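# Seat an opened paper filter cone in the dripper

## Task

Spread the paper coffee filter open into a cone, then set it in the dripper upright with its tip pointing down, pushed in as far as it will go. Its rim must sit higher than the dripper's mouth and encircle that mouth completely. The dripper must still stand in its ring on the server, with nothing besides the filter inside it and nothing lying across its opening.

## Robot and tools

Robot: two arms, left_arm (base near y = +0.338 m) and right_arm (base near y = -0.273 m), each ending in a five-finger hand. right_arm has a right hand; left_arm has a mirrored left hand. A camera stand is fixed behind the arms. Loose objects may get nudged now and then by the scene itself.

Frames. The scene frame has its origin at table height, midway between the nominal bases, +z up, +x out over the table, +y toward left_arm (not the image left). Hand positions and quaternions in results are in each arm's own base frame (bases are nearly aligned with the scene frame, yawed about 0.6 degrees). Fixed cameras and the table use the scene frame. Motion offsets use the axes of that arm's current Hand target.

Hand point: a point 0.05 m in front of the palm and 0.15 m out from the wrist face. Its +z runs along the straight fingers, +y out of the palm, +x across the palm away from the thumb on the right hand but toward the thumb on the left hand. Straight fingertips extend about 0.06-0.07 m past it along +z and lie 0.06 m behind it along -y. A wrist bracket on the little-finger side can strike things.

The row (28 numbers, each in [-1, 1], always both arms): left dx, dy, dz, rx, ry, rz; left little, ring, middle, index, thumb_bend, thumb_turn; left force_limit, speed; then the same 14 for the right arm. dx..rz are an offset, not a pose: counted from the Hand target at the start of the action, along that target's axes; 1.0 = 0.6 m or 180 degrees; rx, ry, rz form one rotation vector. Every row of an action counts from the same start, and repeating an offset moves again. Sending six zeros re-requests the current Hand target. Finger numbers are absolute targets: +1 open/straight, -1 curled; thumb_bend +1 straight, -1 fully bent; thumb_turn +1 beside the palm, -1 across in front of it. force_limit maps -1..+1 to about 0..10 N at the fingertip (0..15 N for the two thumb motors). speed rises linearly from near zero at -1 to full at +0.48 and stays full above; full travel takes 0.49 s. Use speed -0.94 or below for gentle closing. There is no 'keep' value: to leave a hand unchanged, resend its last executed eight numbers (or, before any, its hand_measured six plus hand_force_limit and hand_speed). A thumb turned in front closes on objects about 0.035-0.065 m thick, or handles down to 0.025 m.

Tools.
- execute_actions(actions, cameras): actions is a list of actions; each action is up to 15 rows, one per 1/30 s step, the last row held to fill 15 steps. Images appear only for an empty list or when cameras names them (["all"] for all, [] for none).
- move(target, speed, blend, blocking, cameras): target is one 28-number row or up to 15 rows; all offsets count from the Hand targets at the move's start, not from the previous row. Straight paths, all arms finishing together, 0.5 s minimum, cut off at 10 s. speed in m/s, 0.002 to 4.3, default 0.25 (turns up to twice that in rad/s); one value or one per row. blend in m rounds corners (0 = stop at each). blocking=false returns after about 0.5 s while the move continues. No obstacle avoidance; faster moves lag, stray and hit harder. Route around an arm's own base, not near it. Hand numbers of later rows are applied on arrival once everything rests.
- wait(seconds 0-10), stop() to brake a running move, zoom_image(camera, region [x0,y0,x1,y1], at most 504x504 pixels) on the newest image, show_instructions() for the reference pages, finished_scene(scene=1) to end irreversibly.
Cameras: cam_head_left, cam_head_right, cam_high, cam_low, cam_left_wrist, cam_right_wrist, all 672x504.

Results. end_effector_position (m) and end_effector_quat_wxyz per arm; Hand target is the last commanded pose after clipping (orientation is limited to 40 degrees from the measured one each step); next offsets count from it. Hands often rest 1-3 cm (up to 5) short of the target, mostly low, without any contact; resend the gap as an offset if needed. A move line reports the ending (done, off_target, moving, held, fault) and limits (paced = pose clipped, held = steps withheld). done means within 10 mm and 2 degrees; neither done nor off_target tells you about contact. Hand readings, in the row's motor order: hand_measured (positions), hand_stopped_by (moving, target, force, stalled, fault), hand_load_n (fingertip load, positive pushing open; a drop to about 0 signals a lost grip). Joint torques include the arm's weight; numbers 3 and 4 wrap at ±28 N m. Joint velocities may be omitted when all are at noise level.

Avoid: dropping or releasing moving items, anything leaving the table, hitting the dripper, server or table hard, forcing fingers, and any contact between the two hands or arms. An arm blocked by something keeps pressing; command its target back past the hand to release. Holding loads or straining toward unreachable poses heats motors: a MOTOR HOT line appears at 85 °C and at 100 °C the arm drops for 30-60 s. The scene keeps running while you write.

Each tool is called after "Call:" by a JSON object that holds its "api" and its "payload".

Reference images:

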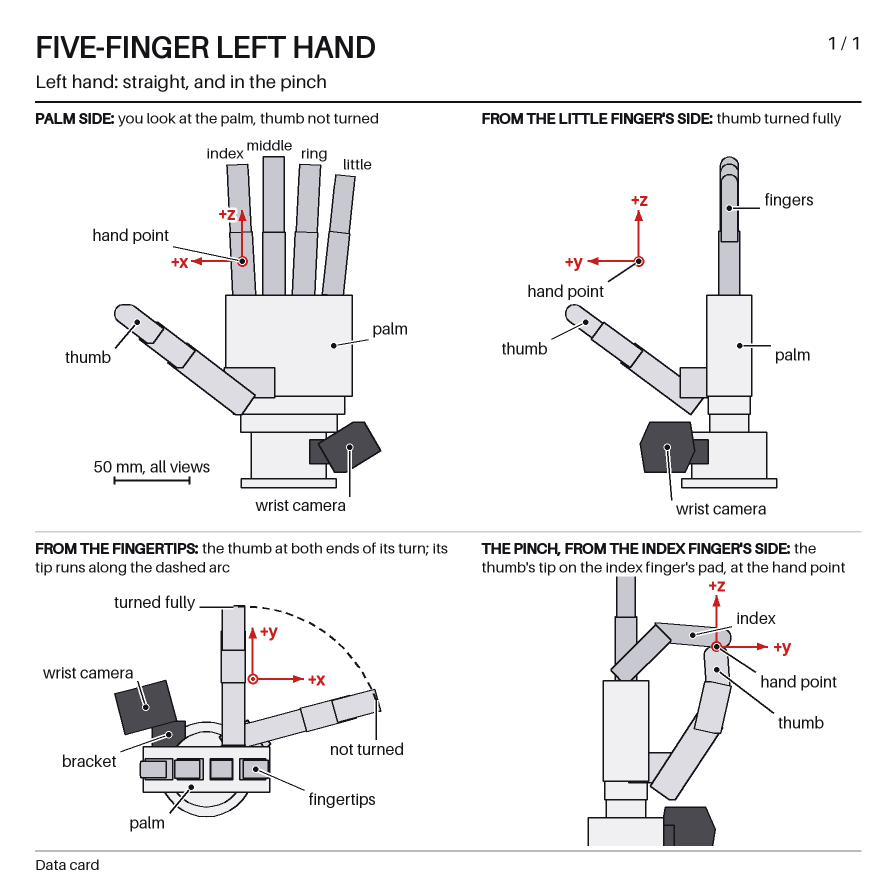

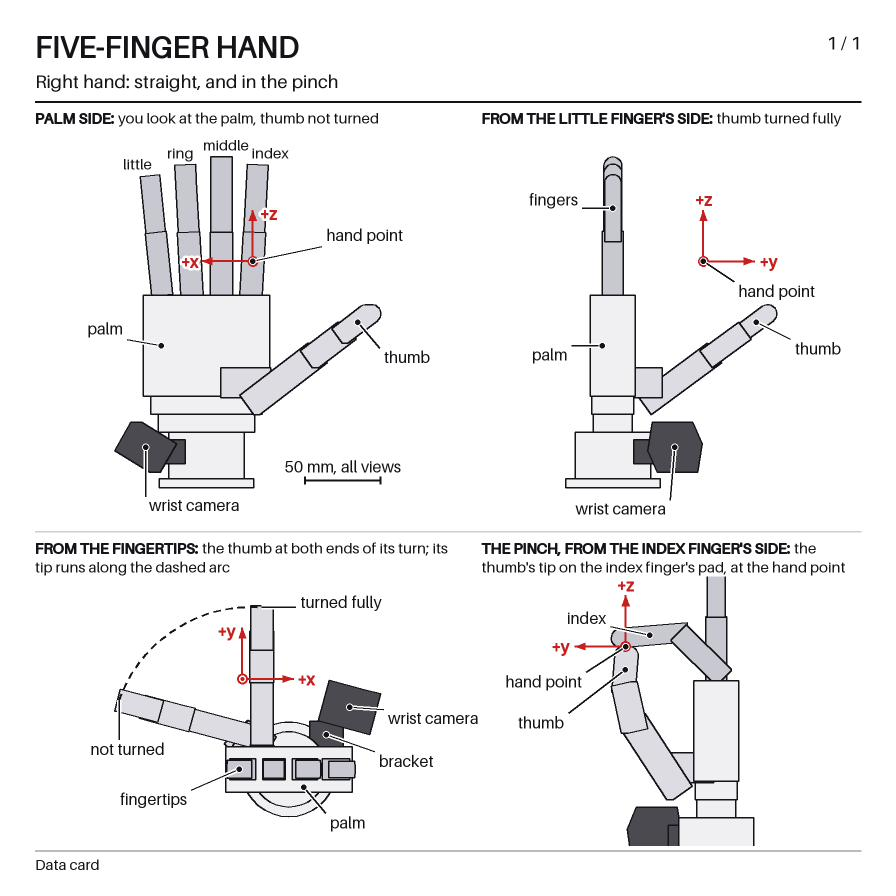

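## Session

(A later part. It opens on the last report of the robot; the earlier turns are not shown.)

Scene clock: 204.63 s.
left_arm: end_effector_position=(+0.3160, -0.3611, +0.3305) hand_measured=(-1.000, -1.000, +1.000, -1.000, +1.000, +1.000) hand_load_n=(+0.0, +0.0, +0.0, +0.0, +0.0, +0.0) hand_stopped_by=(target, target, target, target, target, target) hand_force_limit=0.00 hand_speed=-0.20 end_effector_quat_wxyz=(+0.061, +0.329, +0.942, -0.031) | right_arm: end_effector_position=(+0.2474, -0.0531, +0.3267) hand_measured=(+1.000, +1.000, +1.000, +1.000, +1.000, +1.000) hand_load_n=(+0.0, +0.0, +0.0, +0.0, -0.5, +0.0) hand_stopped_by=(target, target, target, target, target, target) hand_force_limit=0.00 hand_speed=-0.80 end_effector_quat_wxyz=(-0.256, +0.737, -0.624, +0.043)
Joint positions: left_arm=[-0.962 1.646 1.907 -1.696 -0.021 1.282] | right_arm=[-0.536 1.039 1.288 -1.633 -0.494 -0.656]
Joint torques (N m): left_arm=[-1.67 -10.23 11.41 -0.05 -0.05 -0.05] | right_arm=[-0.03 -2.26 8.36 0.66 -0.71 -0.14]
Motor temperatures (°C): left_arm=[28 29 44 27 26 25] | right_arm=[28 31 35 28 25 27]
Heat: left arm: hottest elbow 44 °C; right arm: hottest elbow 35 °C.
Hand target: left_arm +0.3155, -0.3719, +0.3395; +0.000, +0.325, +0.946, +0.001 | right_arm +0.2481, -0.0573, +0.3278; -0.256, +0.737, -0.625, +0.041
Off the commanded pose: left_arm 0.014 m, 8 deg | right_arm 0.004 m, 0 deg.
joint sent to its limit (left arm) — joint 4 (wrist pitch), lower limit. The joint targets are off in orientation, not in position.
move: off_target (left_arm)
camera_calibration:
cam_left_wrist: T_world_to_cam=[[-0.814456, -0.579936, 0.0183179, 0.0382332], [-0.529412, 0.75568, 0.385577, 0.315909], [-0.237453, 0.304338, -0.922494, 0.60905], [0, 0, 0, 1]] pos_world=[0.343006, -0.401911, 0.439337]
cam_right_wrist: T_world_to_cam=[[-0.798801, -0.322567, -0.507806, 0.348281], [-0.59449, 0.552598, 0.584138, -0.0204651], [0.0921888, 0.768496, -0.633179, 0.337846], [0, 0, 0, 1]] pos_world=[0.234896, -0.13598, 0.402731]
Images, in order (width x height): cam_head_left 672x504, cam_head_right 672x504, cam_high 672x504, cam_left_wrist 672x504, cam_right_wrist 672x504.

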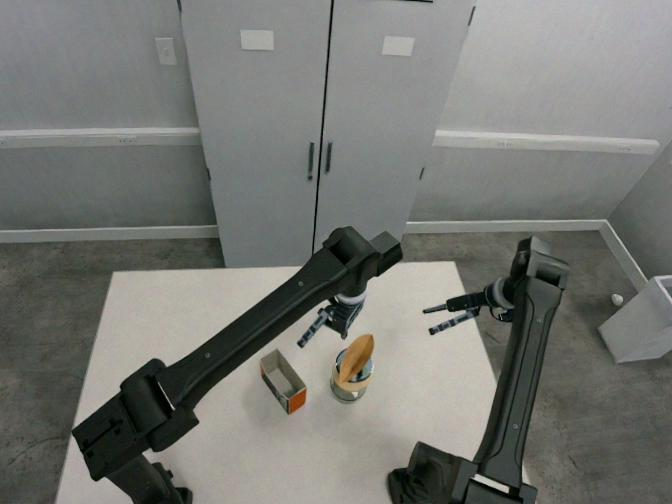

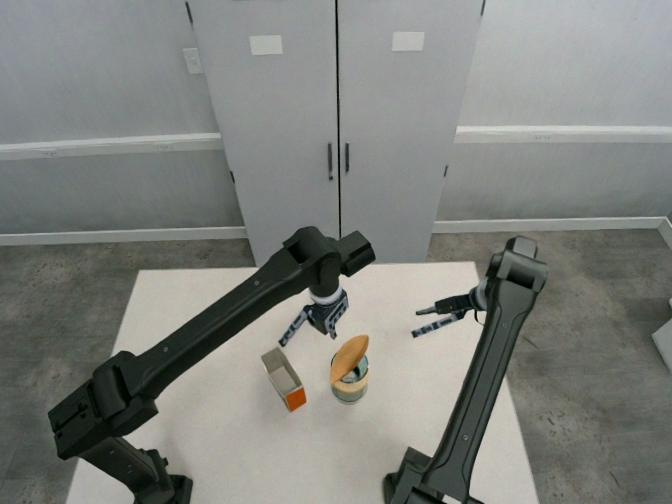

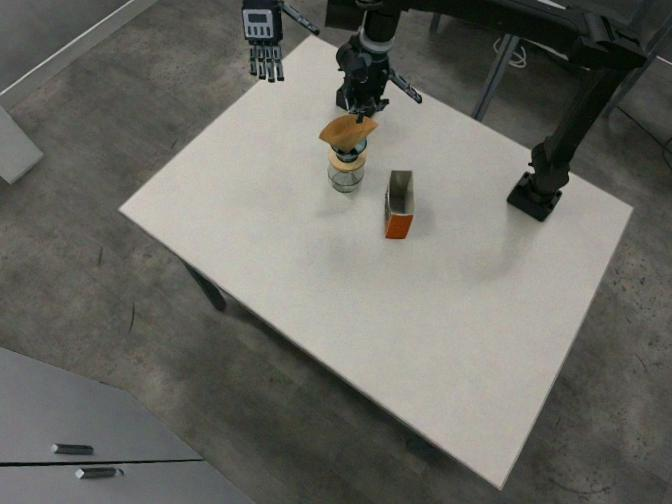

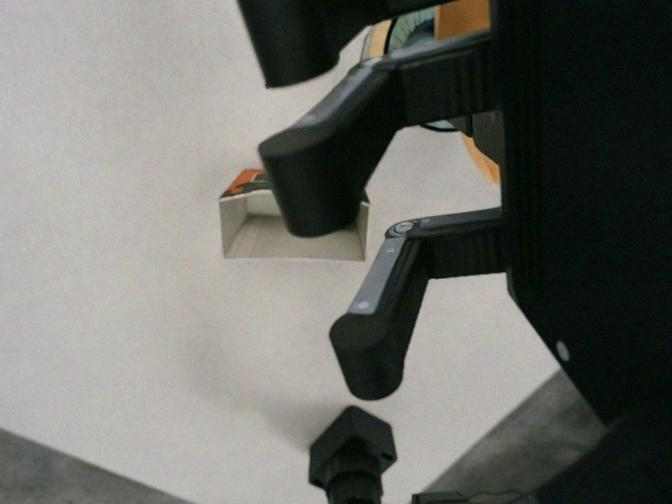

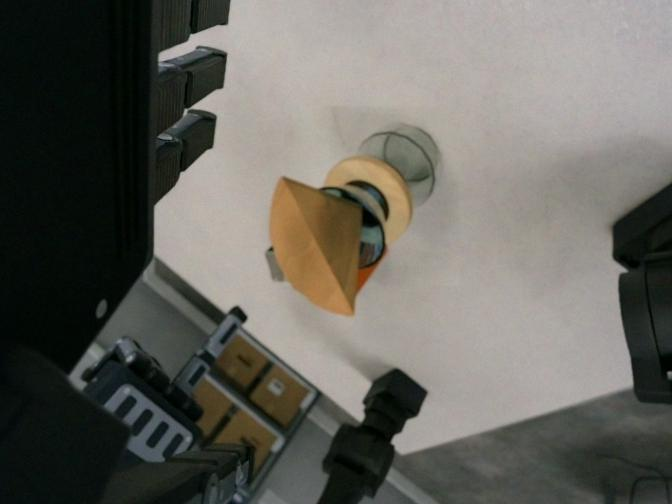

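Call:
{"api": "move", "payload": {"target": [-0.0137,-0.0512,0.0083,0,0,0,-1,-1,1,-1,1,1,0,-0.2,0,0,0,0,0,0,1,1,1,1,1,1,0,-0.8], "cameras": ["cam_right_wrist","cam_head_left","cam_high","cam_head_right"], "speed": 0.08}}

Call:
{"api": "zoom_image", "payload": {"camera": "cam_head_left", "region": [300, 280, 400, 410]}}

Call:
{"api": "zoom_image", "payload": {"camera": "cam_high", "region": [310, 70, 400, 170]}}

Call:
{"api": "zoom_image", "payload": {"camera": "cam_right_wrist", "region": [180, 120, 420, 360]}}

Scene clock: 263.37 s.
left_arm: end_effector_position=(+0.3060, -0.3889, +0.3260) hand_measured=(-1.000, -1.000, +1.000, -1.000, +1.000, +1.000) hand_load_n=(+0.0, +0.0, +0.0, +0.0, +0.0, +0.5) hand_stopped_by=(target, target, target, target, target, target) hand_force_limit=0.00 hand_speed=-0.20 end_effector_quat_wxyz=(+0.060, +0.327, +0.942, -0.034) | right_arm: end_effector_position=(+0.2474, -0.0531, +0.3267) hand_measured=(+1.000, +1.000, +1.000, +1.000, +1.000, +1.000) hand_load_n=(+0.0, +0.0, +0.0, +0.0, +0.0, -0.5) hand_stopped_by=(target, target, target, target, target, target) hand_force_limit=0.00 hand_speed=-0.80 end_effector_quat_wxyz=(-0.256, +0.737, -0.624, +0.043)
Joint positions: left_arm=[-1.006 1.693 1.956 -1.696 -0.021 1.234] | right_arm=[-0.536 1.039 1.288 -1.633 -0.494 -0.656]
Joint torques (N m): left_arm=[-2.02 -10.93 11.37 -0.06 -0.02 -0.05] | right_arm=[-0.03 -2.32 8.36 0.66 -0.71 -0.14]
Heat: left arm: hottest elbow 44 °C; right arm: hottest elbow 36 °C.
Hand target: left_arm +0.3031, -0.4011, +0.3346; +0.000, +0.325, +0.946, +0.001 | right_arm +0.2481, -0.0573, +0.3278; -0.256, +0.737, -0.625, +0.041
Off the commanded pose: left_arm 0.015 m, 8 deg | right_arm 0.004 m, 0 deg.
joint sent to its limit (left arm) — joint 4 (wrist pitch), lower limit. The joint targets are off in orientation, not in position.
move: off_target (left_arm)
camera_calibration:
cam_right_wrist: T_world_to_cam=[[-0.798801, -0.322567, -0.507806, 0.348281], [-0.59449, 0.552598, 0.584138, -0.0204651], [0.0921888, 0.768496, -0.633179, 0.337846], [0, 0, 0, 1]] pos_world=[0.234896, -0.13598, 0.402731]
Images, in order (width x height): cam_head_left 672x504, cam_head_right 672x504, cam_high 672x504, cam_right_wrist 672x504.

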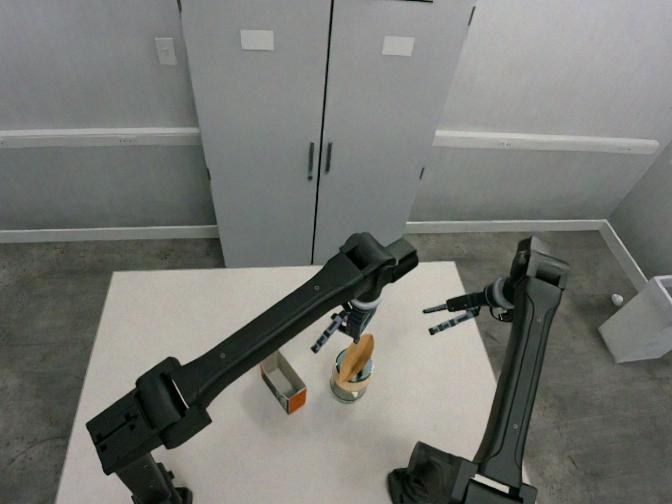

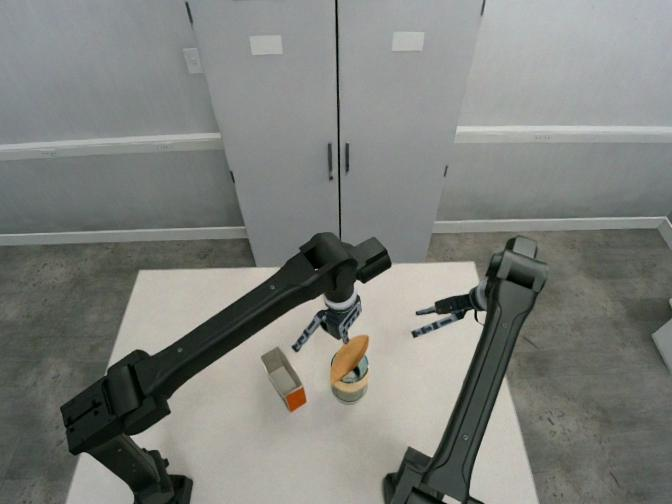

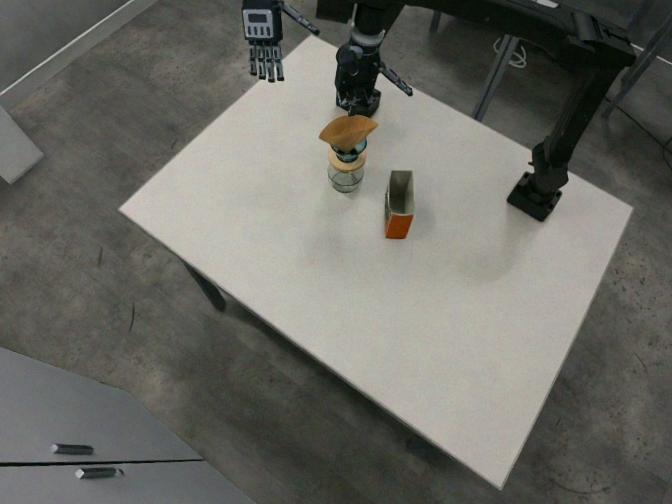

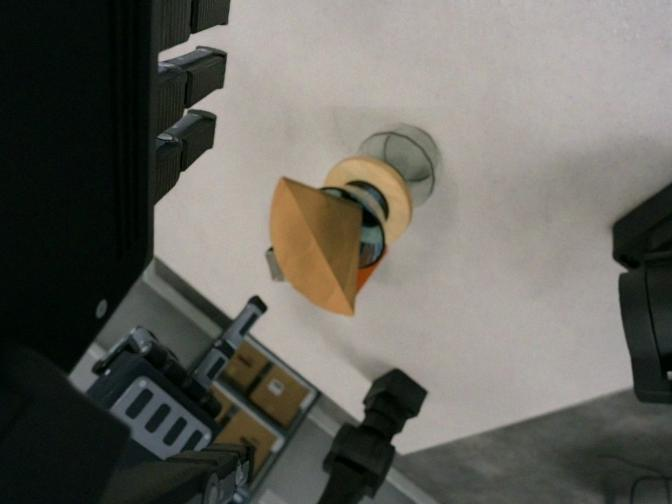

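Scaled by 3.877 from the camera's 672x504 image, which has a finer 960x720 frame.

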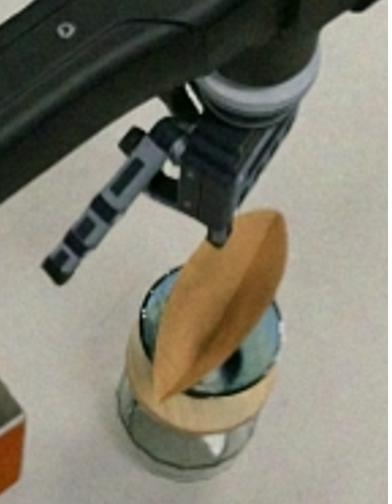

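Scaled by 5.040 from the camera's 672x504 image, which has a finer 960x720 frame.

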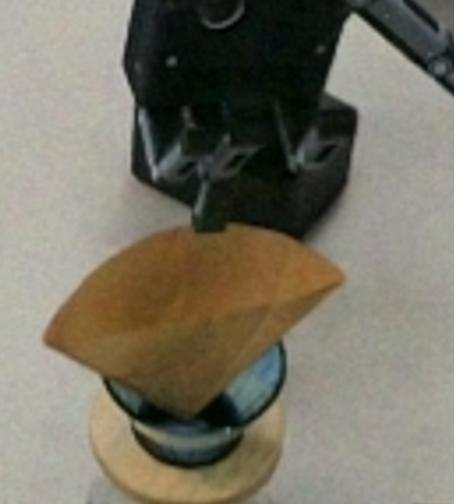

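Scaled by 2.100 from the camera's 672x504 image, which has a finer 960x720 frame.

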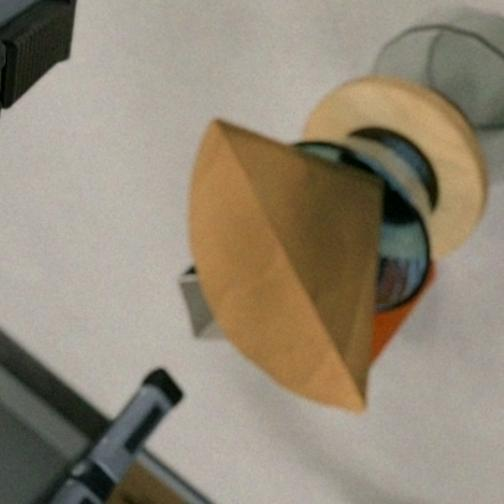

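Call:
{"api": "move", "payload": {"target": [-0.0042,-0.0008,0.0927,0,0,0,-1,-1,1,-1,1,1,0,-0.2,0,0,0,0,0,0,1,1,1,1,1,1,0,-0.8], "cameras": ["cam_right_wrist","cam_head_left","cam_high","cam_low"], "speed": 0.05}}

Call:
{"api": "zoom_image", "payload": {"camera": "cam_head_left", "region": [300, 280, 400, 410]}}

Call:
{"api": "zoom_image", "payload": {"camera": "cam_high", "region": [310, 70, 400, 170]}}

Call:
{"api": "zoom_image", "payload": {"camera": "cam_right_wrist", "region": [180, 120, 420, 360]}}

Scene clock: 284.27 s.
left_arm: end_effector_position=(+0.3101, -0.4009, +0.2872) hand_measured=(-1.000, -1.000, +1.000, -1.000, +1.000, +1.000) hand_load_n=(+0.0, +0.0, +0.0, +0.0, +0.0, +0.0) hand_stopped_by=(target, target, target, target, target, target) hand_force_limit=0.00 hand_speed=-0.20 end_effector_quat_wxyz=(+0.024, +0.327, +0.945, -0.015) | right_arm: end_effector_position=(+0.2474, -0.0531, +0.3267) hand_measured=(+1.000, +1.000, +1.000, +1.000, +1.000, +1.000) hand_load_n=(+0.0, -0.5, +0.0, +0.0, +0.0, +0.0) hand_stopped_by=(target, target, target, target, target, target) hand_force_limit=0.00 hand_speed=-0.80 end_effector_quat_wxyz=(-0.256, +0.737, -0.624, +0.043)
Joint positions: left_arm=[-1.006 1.769 1.95 -1.696 -0.007 1.231] | right_arm=[-0.536 1.039 1.288 -1.633 -0.494 -0.656]
Joint torques (N m): left_arm=[-1.49 -11.81 7.8 -0.27 0.03 -0.06] | right_arm=[0.03 -2.26 8.35 0.65 -0.71 -0.14]
Heat: left arm: hottest elbow 47 °C; right arm: hottest elbow 36 °C.
Hand target: left_arm +0.3049, -0.4030, +0.2791; +0.000, +0.325, +0.946, +0.001 | right_arm +0.2481, -0.0573, +0.3278; -0.256, +0.737, -0.625, +0.041
Off the commanded pose: left_arm 0.010 m, 3 deg | right_arm 0.004 m, 0 deg.
joint sent to its limit (left arm) — joint 4 (wrist pitch), lower limit. The joint targets still meet the commanded pose.
move: off_target (left_arm)
camera_calibration:
cam_right_wrist: T_world_to_cam=[[-0.798801, -0.322567, -0.507806, 0.348281], [-0.59449, 0.552598, 0.584138, -0.0204651], [0.0921888, 0.768496, -0.633179, 0.337846], [0, 0, 0, 1]] pos_world=[0.234896, -0.13598, 0.402731]
Images, in order (width x height): cam_head_left 672x504, cam_high 672x504, cam_low 672x504, cam_right_wrist 672x504.

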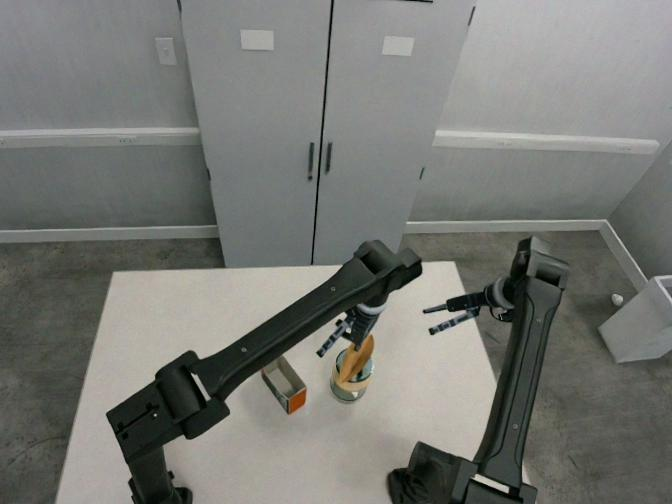

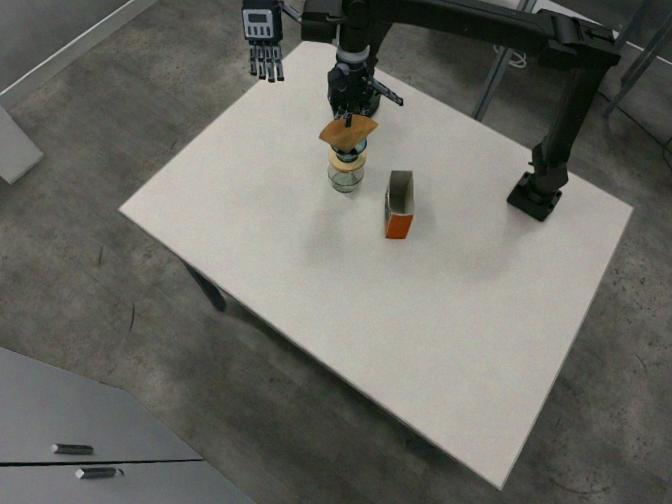

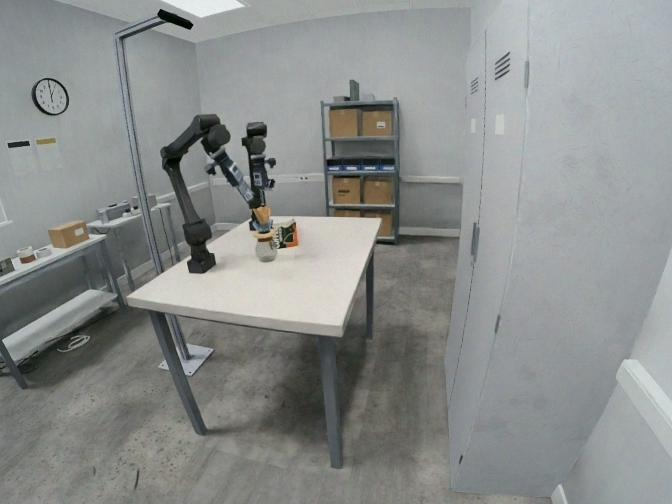

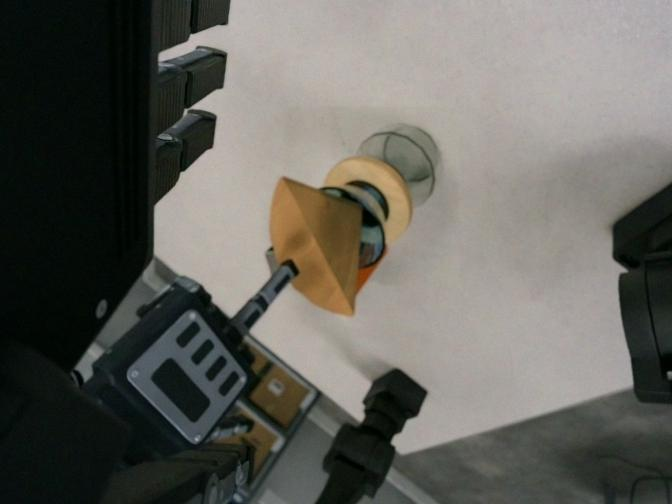

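Scaled by 3.877 from the camera's 672x504 image, which has a finer 960x720 frame.

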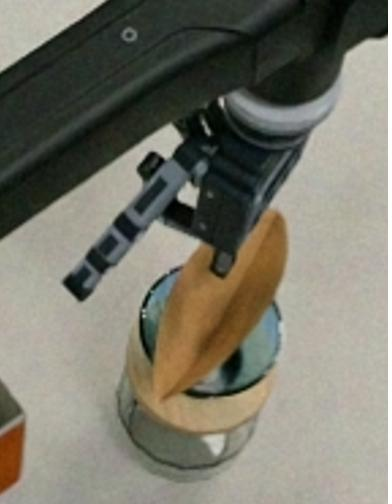

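Scaled by 5.040 from the camera's 672x504 image, which has a finer 960x720 frame.

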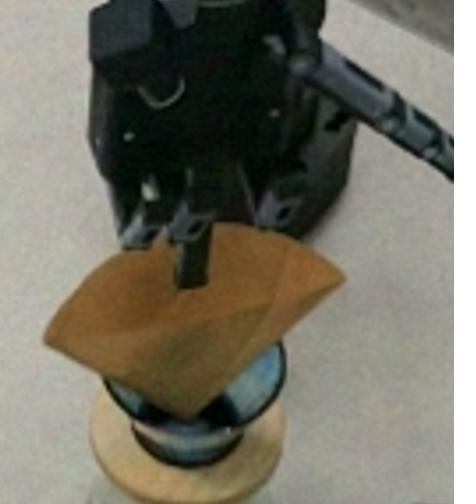

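Scaled by 2.100 from the camera's 672x504 image, which has a finer 960x720 frame.

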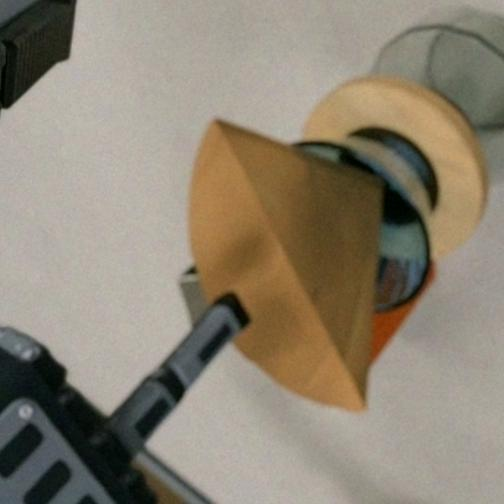

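Call:
{"api": "move", "payload": {"target": [[0,0,-0.1,0,0,0,-1,-1,1,-1,1,1,0,-0.2,0,0,0,0,0,0,1,1,1,1,1,1,0,-0.8],[0,0,-0.1,0,0,0,-1,-1,-1,1,1,-1,0,0,0,0,0,0,0,0,1,1,1,1,1,1,0,-0.8]], "speed": 0.1}}

Scene clock: 337.70 s.
left_arm: end_effector_position=(+0.3092, -0.3950, +0.3230) hand_measured=(-1.000, -1.000, -1.000, +1.000, +1.000, -1.000) hand_load_n=(+0.0, +0.0, +0.0, +0.0, +0.0, +0.0) hand_stopped_by=(target, target, target, target, target, target) hand_force_limit=0.00 hand_speed=0.00 end_effector_quat_wxyz=(+0.059, +0.326, +0.943, -0.035) | right_arm: end_effector_position=(+0.2474, -0.0531, +0.3267) hand_measured=(+1.000, +1.000, +1.000, +1.000, +1.000, +1.000) hand_load_n=(+0.0, +0.0, +0.0, +0.0, +0.0, +0.0) hand_stopped_by=(target, target, target, target, target, target) hand_force_limit=0.00 hand_speed=-0.80 end_effector_quat_wxyz=(-0.256, +0.737, -0.624, +0.043)
Joint positions: left_arm=[-1.006 1.713 1.974 -1.696 -0.019 1.231] | right_arm=[-0.536 1.039 1.288 -1.633 -0.494 -0.656]
Joint torques (N m): left_arm=[-1.96 -12.28 11.07 -0.05 -0.15 -0.03] | right_arm=[-0.03 -2.32 8.36 0.65 -0.71 -0.14]
Heat: left arm: hottest elbow 45 °C; right arm: hottest elbow 37 °C.
Hand target: left_arm +0.3048, -0.4030, +0.3391; +0.000, +0.325, +0.946, +0.001 | right_arm +0.2481, -0.0573, +0.3278; -0.256, +0.737, -0.625, +0.041
Off the commanded pose: left_arm 0.019 m, 8 deg | right_arm 0.004 m, 0 deg.
joint sent to its limit (left arm) — joint 4 (wrist pitch), lower limit. The joint targets are off in orientation, not in position.
move: off_target (left_arm); target 2's new numbers were sent with left_arm's hand 0.018 m and 8 deg from that target

Call:
{"api": "move", "payload": {"target": [0.0229,0.0003,0.0385,0,-0.1944,0,-1,-1,-1,1,1,-1,0,0,0,0,0,0,0,0,1,1,1,1,1,1,0,-0.8], "speed": 0.1, "cameras": ["cam_right_wrist","cam_head_left","cam_high","cam_head_right"]}}

Call:
{"api": "zoom_image", "payload": {"camera": "cam_head_left", "region": [300, 280, 400, 410]}}

Call:
{"api": "zoom_image", "payload": {"camera": "cam_high", "region": [310, 70, 400, 170]}}

Call:
{"api": "zoom_image", "payload": {"camera": "cam_right_wrist", "region": [180, 120, 420, 360]}}

Scene clock: 346.53 s.
left_arm: end_effector_position=(+0.3001, -0.3875, +0.3109) hand_measured=(-1.000, -1.000, -1.000, +1.000, +1.000, -1.000) hand_load_n=(+0.0, +0.0, +0.0, +0.0, +0.0, +0.0) hand_stopped_by=(target, target, target, target, target, target) hand_force_limit=0.00 hand_speed=0.00 end_effector_quat_wxyz=(+0.275, +0.310, +0.906, -0.085) | right_arm: end_effector_position=(+0.2474, -0.0531, +0.3267) hand_measured=(+1.000, +1.000, +1.000, +1.000, +1.000, +1.000) hand_load_n=(+0.0, +0.0, +0.0, +0.0, -0.5, +0.0) hand_stopped_by=(target, target, target, target, target, target) hand_force_limit=0.00 hand_speed=-0.80 end_effector_quat_wxyz=(-0.256, +0.737, -0.624, +0.043)
Joint positions: left_arm=[-1.1 1.382 1.48 -1.135 -0.252 1.201] | right_arm=[-0.536 1.039 1.288 -1.633 -0.494 -0.656]
Joint torques (N m): left_arm=[-2.08 -9.64 8.51 2.18 -0.31 -0.03] | right_arm=[-0.03 -2.26 8.36 0.66 -0.72 -0.15]
Heat: left arm: hottest elbow 44 °C; right arm: hottest elbow 37 °C.
Hand target: left_arm +0.2941, -0.3945, +0.3158; +0.284, +0.311, +0.902, -0.097 | right_arm +0.2481, -0.0573, +0.3278; -0.256, +0.737, -0.625, +0.041
Off the commanded pose: left_arm 0.010 m, 2 deg | right_arm 0.004 m, 0 deg.
move: done
camera_calibration:
cam_right_wrist: T_world_to_cam=[[-0.798801, -0.322567, -0.507806, 0.348281], [-0.59449, 0.552598, 0.584138, -0.0204651], [0.0921888, 0.768496, -0.633179, 0.337846], [0, 0, 0, 1]] pos_world=[0.234896, -0.13598, 0.402731]
Images, in order (width x height): cam_head_left 672x504, cam_head_right 672x504, cam_high 672x504, cam_right_wrist 672x504.

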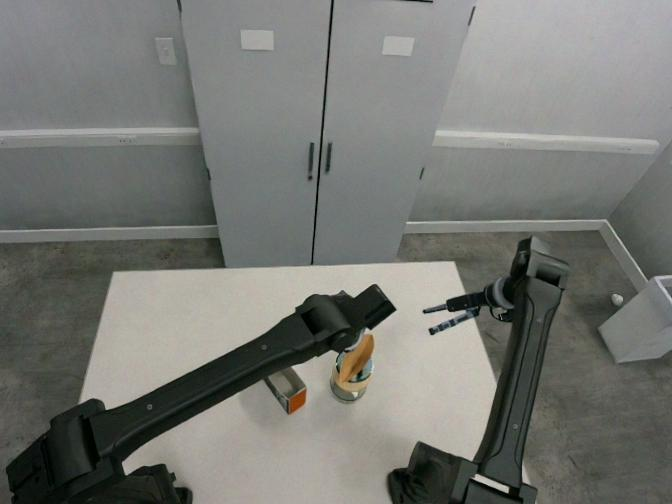

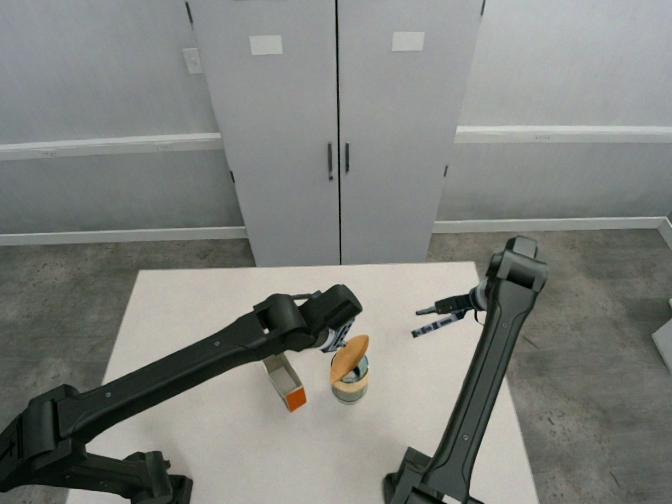

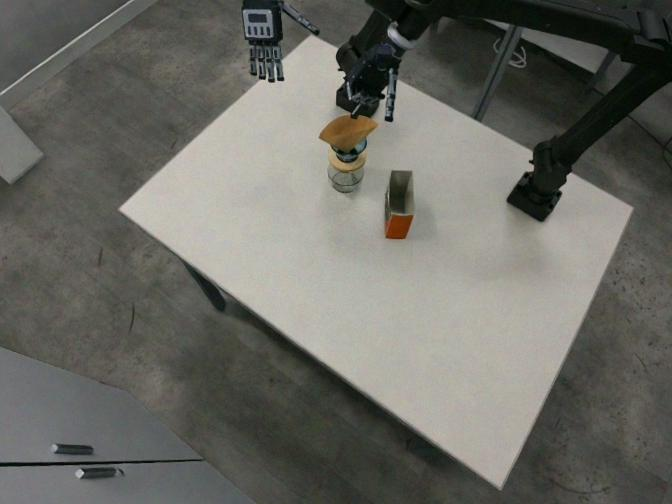

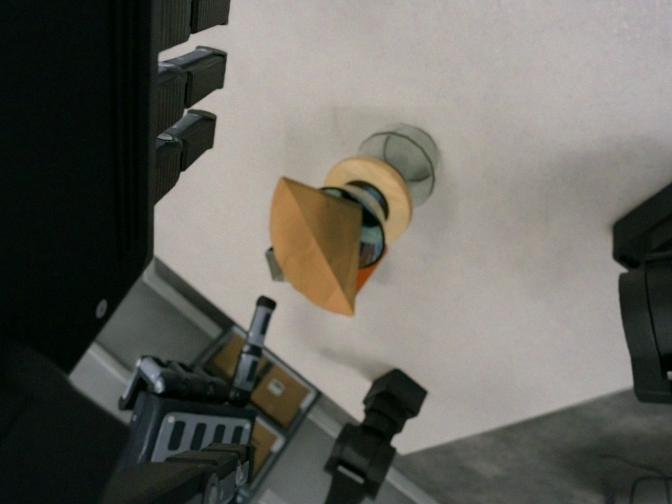

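Scaled by 3.877 from the camera's 672x504 image, which has a finer 960x720 frame.

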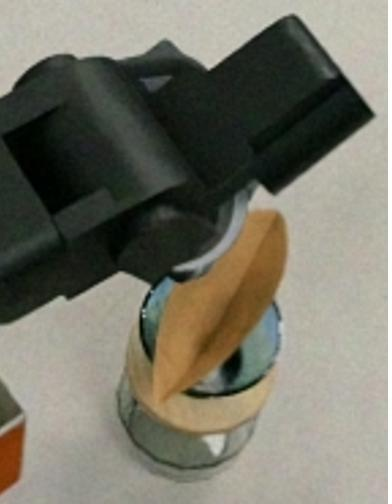

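Scaled by 5.040 from the camera's 672x504 image, which has a finer 960x720 frame.

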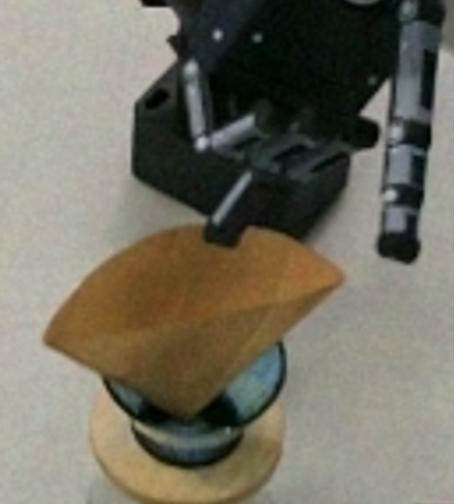

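Scaled by 2.100 from the camera's 672x504 image, which has a finer 960x720 frame.

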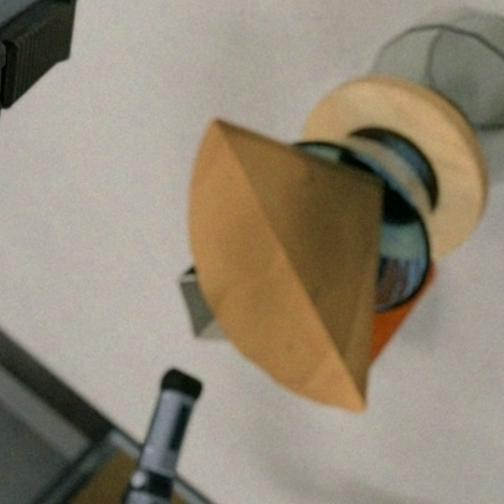

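Call:
{"api": "move", "payload": {"target": [0.0355,-0.0202,0.0607,0,0,0,-1,-1,-1,1,1,-1,0,0,0,0,0,0,0,0,1,1,1,1,1,1,0,-0.8], "speed": 0.06, "cameras": ["cam_right_wrist","cam_high"]}}

Call:
{"api": "zoom_image", "payload": {"camera": "cam_high", "region": [310, 70, 400, 170]}}

Call:
{"api": "zoom_image", "payload": {"camera": "cam_right_wrist", "region": [180, 120, 420, 360]}}

Scene clock: 369.80 s.
left_arm: end_effector_position=(+0.2945, -0.3964, +0.2769) hand_measured=(-1.000, -1.000, -1.000, +1.000, +1.000, -1.000) hand_load_n=(+0.0, +0.0, +0.0, +0.0, +0.0, +0.0) hand_stopped_by=(target, target, target, target, target, target) hand_force_limit=0.00 hand_speed=0.00 end_effector_quat_wxyz=(+0.282, +0.309, +0.904, -0.091) | right_arm: end_effector_position=(+0.2474, -0.0531, +0.3267) hand_measured=(+1.000, +1.000, +1.000, +1.000, +1.000, +1.000) hand_load_n=(+0.0, +0.0, +0.0, +0.0, +0.0, -0.5) hand_stopped_by=(target, target, target, target, target, target) hand_force_limit=0.00 hand_speed=-0.80 end_effector_quat_wxyz=(-0.256, +0.737, -0.624, +0.043)
Joint positions: left_arm=[-1.121 1.381 1.386 -1.03 -0.264 1.183] | right_arm=[-0.536 1.039 1.288 -1.633 -0.494 -0.656]
Joint torques (N m): left_arm=[-2.08 -8.41 8.57 2.25 -0.31 -0.03] | right_arm=[0.03 -2.26 8.36 0.66 -0.71 -0.14]
Heat: left arm: hottest elbow 44 °C; right arm: hottest elbow 37 °C.
Hand target: left_arm +0.2895, -0.4060, +0.2738; +0.284, +0.311, +0.902, -0.097 | right_arm +0.2481, -0.0573, +0.3278; -0.256, +0.737, -0.625, +0.041
Off the commanded pose: left_arm 0.011 m, 1 deg | right_arm 0.004 m, 0 deg.
move: off_target (left_arm)
camera_calibration:
cam_right_wrist: T_world_to_cam=[[-0.798801, -0.322567, -0.507806, 0.348281], [-0.59449, 0.552598, 0.584138, -0.0204651], [0.0921888, 0.768496, -0.633179, 0.337846], [0, 0, 0, 1]] pos_world=[0.234896, -0.13598, 0.402731]
Images, in order (width x height): cam_high 672x504, cam_right_wrist 672x504.

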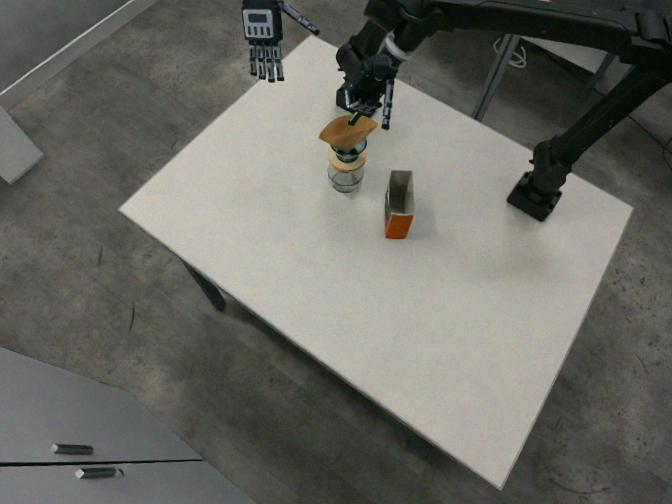

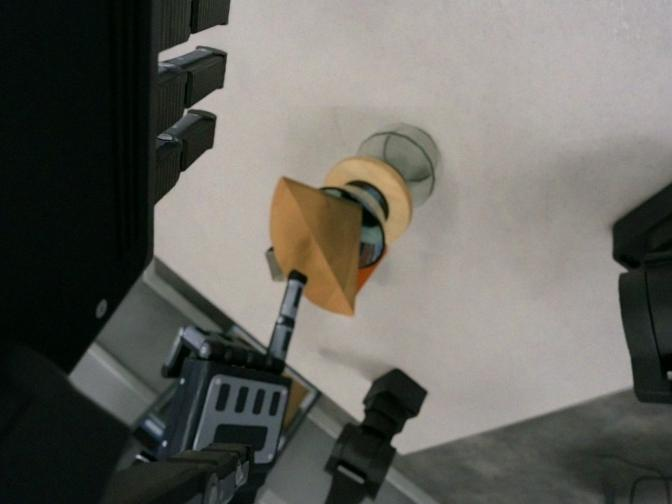

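Scaled by 5.040 from the camera's 672x504 image, which has a finer 960x720 frame.

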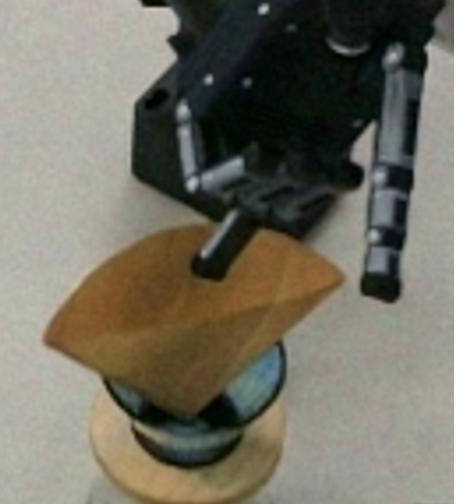

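Scaled by 2.100 from the camera's 672x504 image, which has a finer 960x720 frame.

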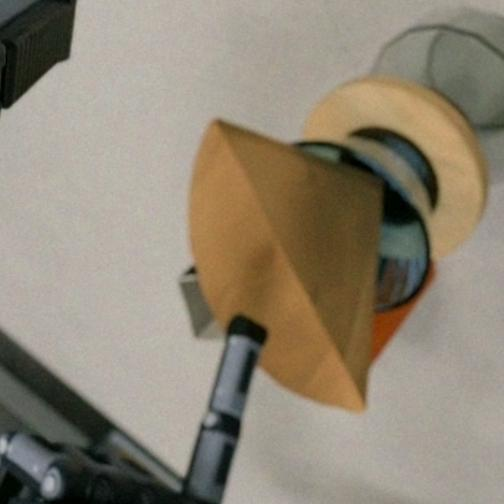

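Call:
{"api": "move", "payload": {"target": [0.0637,-0.0137,0.0898,0,0,0,-1,-1,-1,1,1,-1,0,0,0,0,0,0,0,0,1,1,1,1,1,1,0,-0.8], "speed": 0.06, "cameras": ["cam_right_wrist","cam_high"]}}

Call:
{"api": "zoom_image", "payload": {"camera": "cam_high", "region": [310, 70, 400, 170]}}

Call:
{"api": "zoom_image", "payload": {"camera": "cam_right_wrist", "region": [180, 120, 420, 360]}}

Scene clock: 379.53 s.
left_arm: end_effector_position=(+0.2893, -0.4024, +0.2133) hand_measured=(-1.000, -1.000, -1.000, +1.000, +1.000, -1.000) hand_load_n=(+0.0, +0.0, +0.5, +0.0, +0.0, +0.0) hand_stopped_by=(target, target, target, target, target, target) hand_force_limit=0.00 hand_speed=0.00 end_effector_quat_wxyz=(+0.283, +0.308, +0.903, -0.092) | right_arm: end_effector_position=(+0.2474, -0.0531, +0.3267) hand_measured=(+1.000, +1.000, +1.000, +1.000, +1.000, +1.000) hand_load_n=(+0.0, +0.0, +0.0, +0.0, +0.0, +0.0) hand_stopped_by=(target, target, target, target, target, target) hand_force_limit=0.00 hand_speed=-0.80 end_effector_quat_wxyz=(-0.256, +0.737, -0.624, +0.043)
Joint positions: left_arm=[-1.138 1.4 1.237 -0.861 -0.273 1.168] | right_arm=[-0.536 1.039 1.288 -1.633 -0.494 -0.656]
Joint torques (N m): left_arm=[-2.14 -8.06 8.47 2.21 -0.32 -0.04] | right_arm=[-0.09 -2.32 8.35 0.66 -0.71 -0.15]
Heat: left arm: hottest elbow 43 °C; right arm: hottest elbow 37 °C.
Hand target: left_arm +0.2841, -0.4122, +0.2078; +0.284, +0.311, +0.902, -0.097 | right_arm +0.2481, -0.0573, +0.3278; -0.256, +0.737, -0.625, +0.041
Off the commanded pose: left_arm 0.012 m, 1 deg | right_arm 0.004 m, 0 deg.
move: off_target (left_arm)
camera_calibration:
cam_right_wrist: T_world_to_cam=[[-0.798801, -0.322567, -0.507806, 0.348281], [-0.59449, 0.552598, 0.584138, -0.0204651], [0.0921888, 0.768496, -0.633179, 0.337846], [0, 0, 0, 1]] pos_world=[0.234896, -0.13598, 0.402731]
Images, in order (width x height): cam_high 672x504, cam_right_wrist 672x504.

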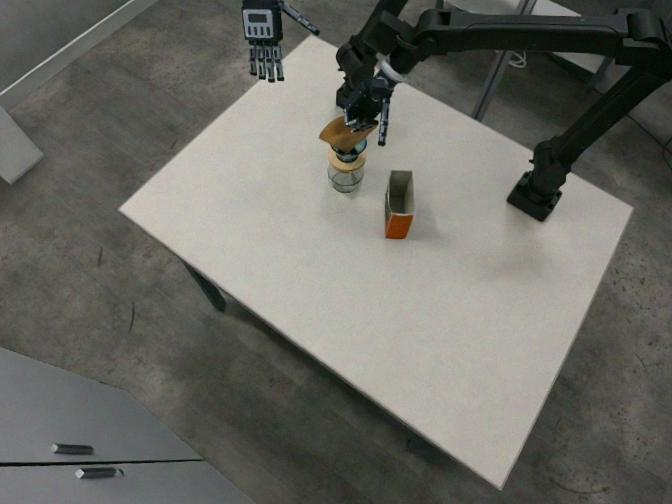

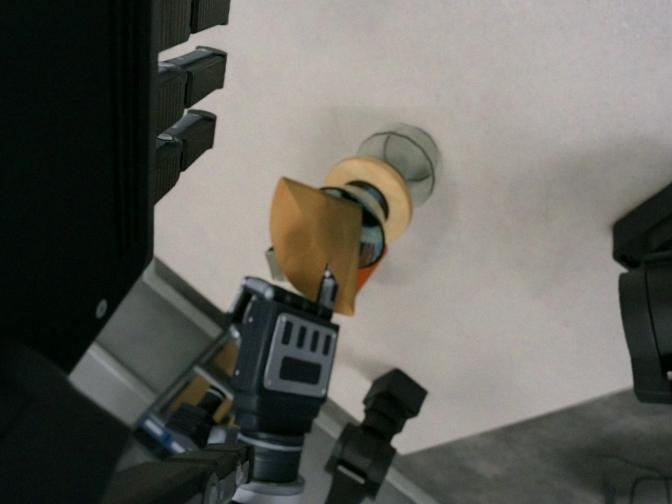

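Scaled by 5.040 from the camera's 672x504 image, which has a finer 960x720 frame.

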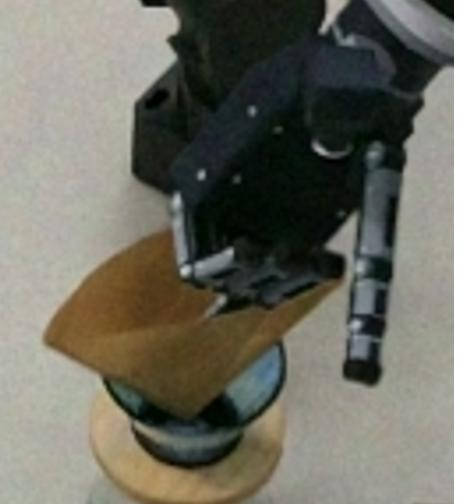

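Scaled by 2.100 from the camera's 672x504 image, which has a finer 960x720 frame.

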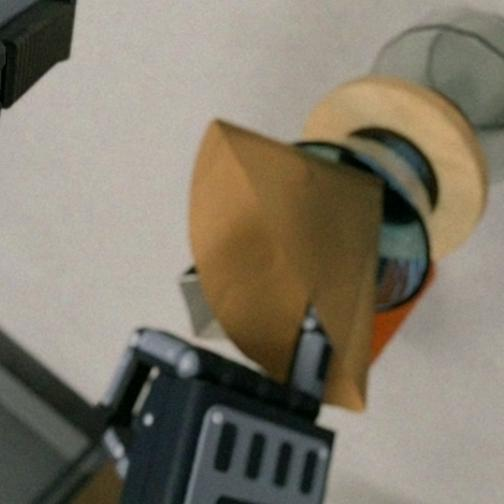

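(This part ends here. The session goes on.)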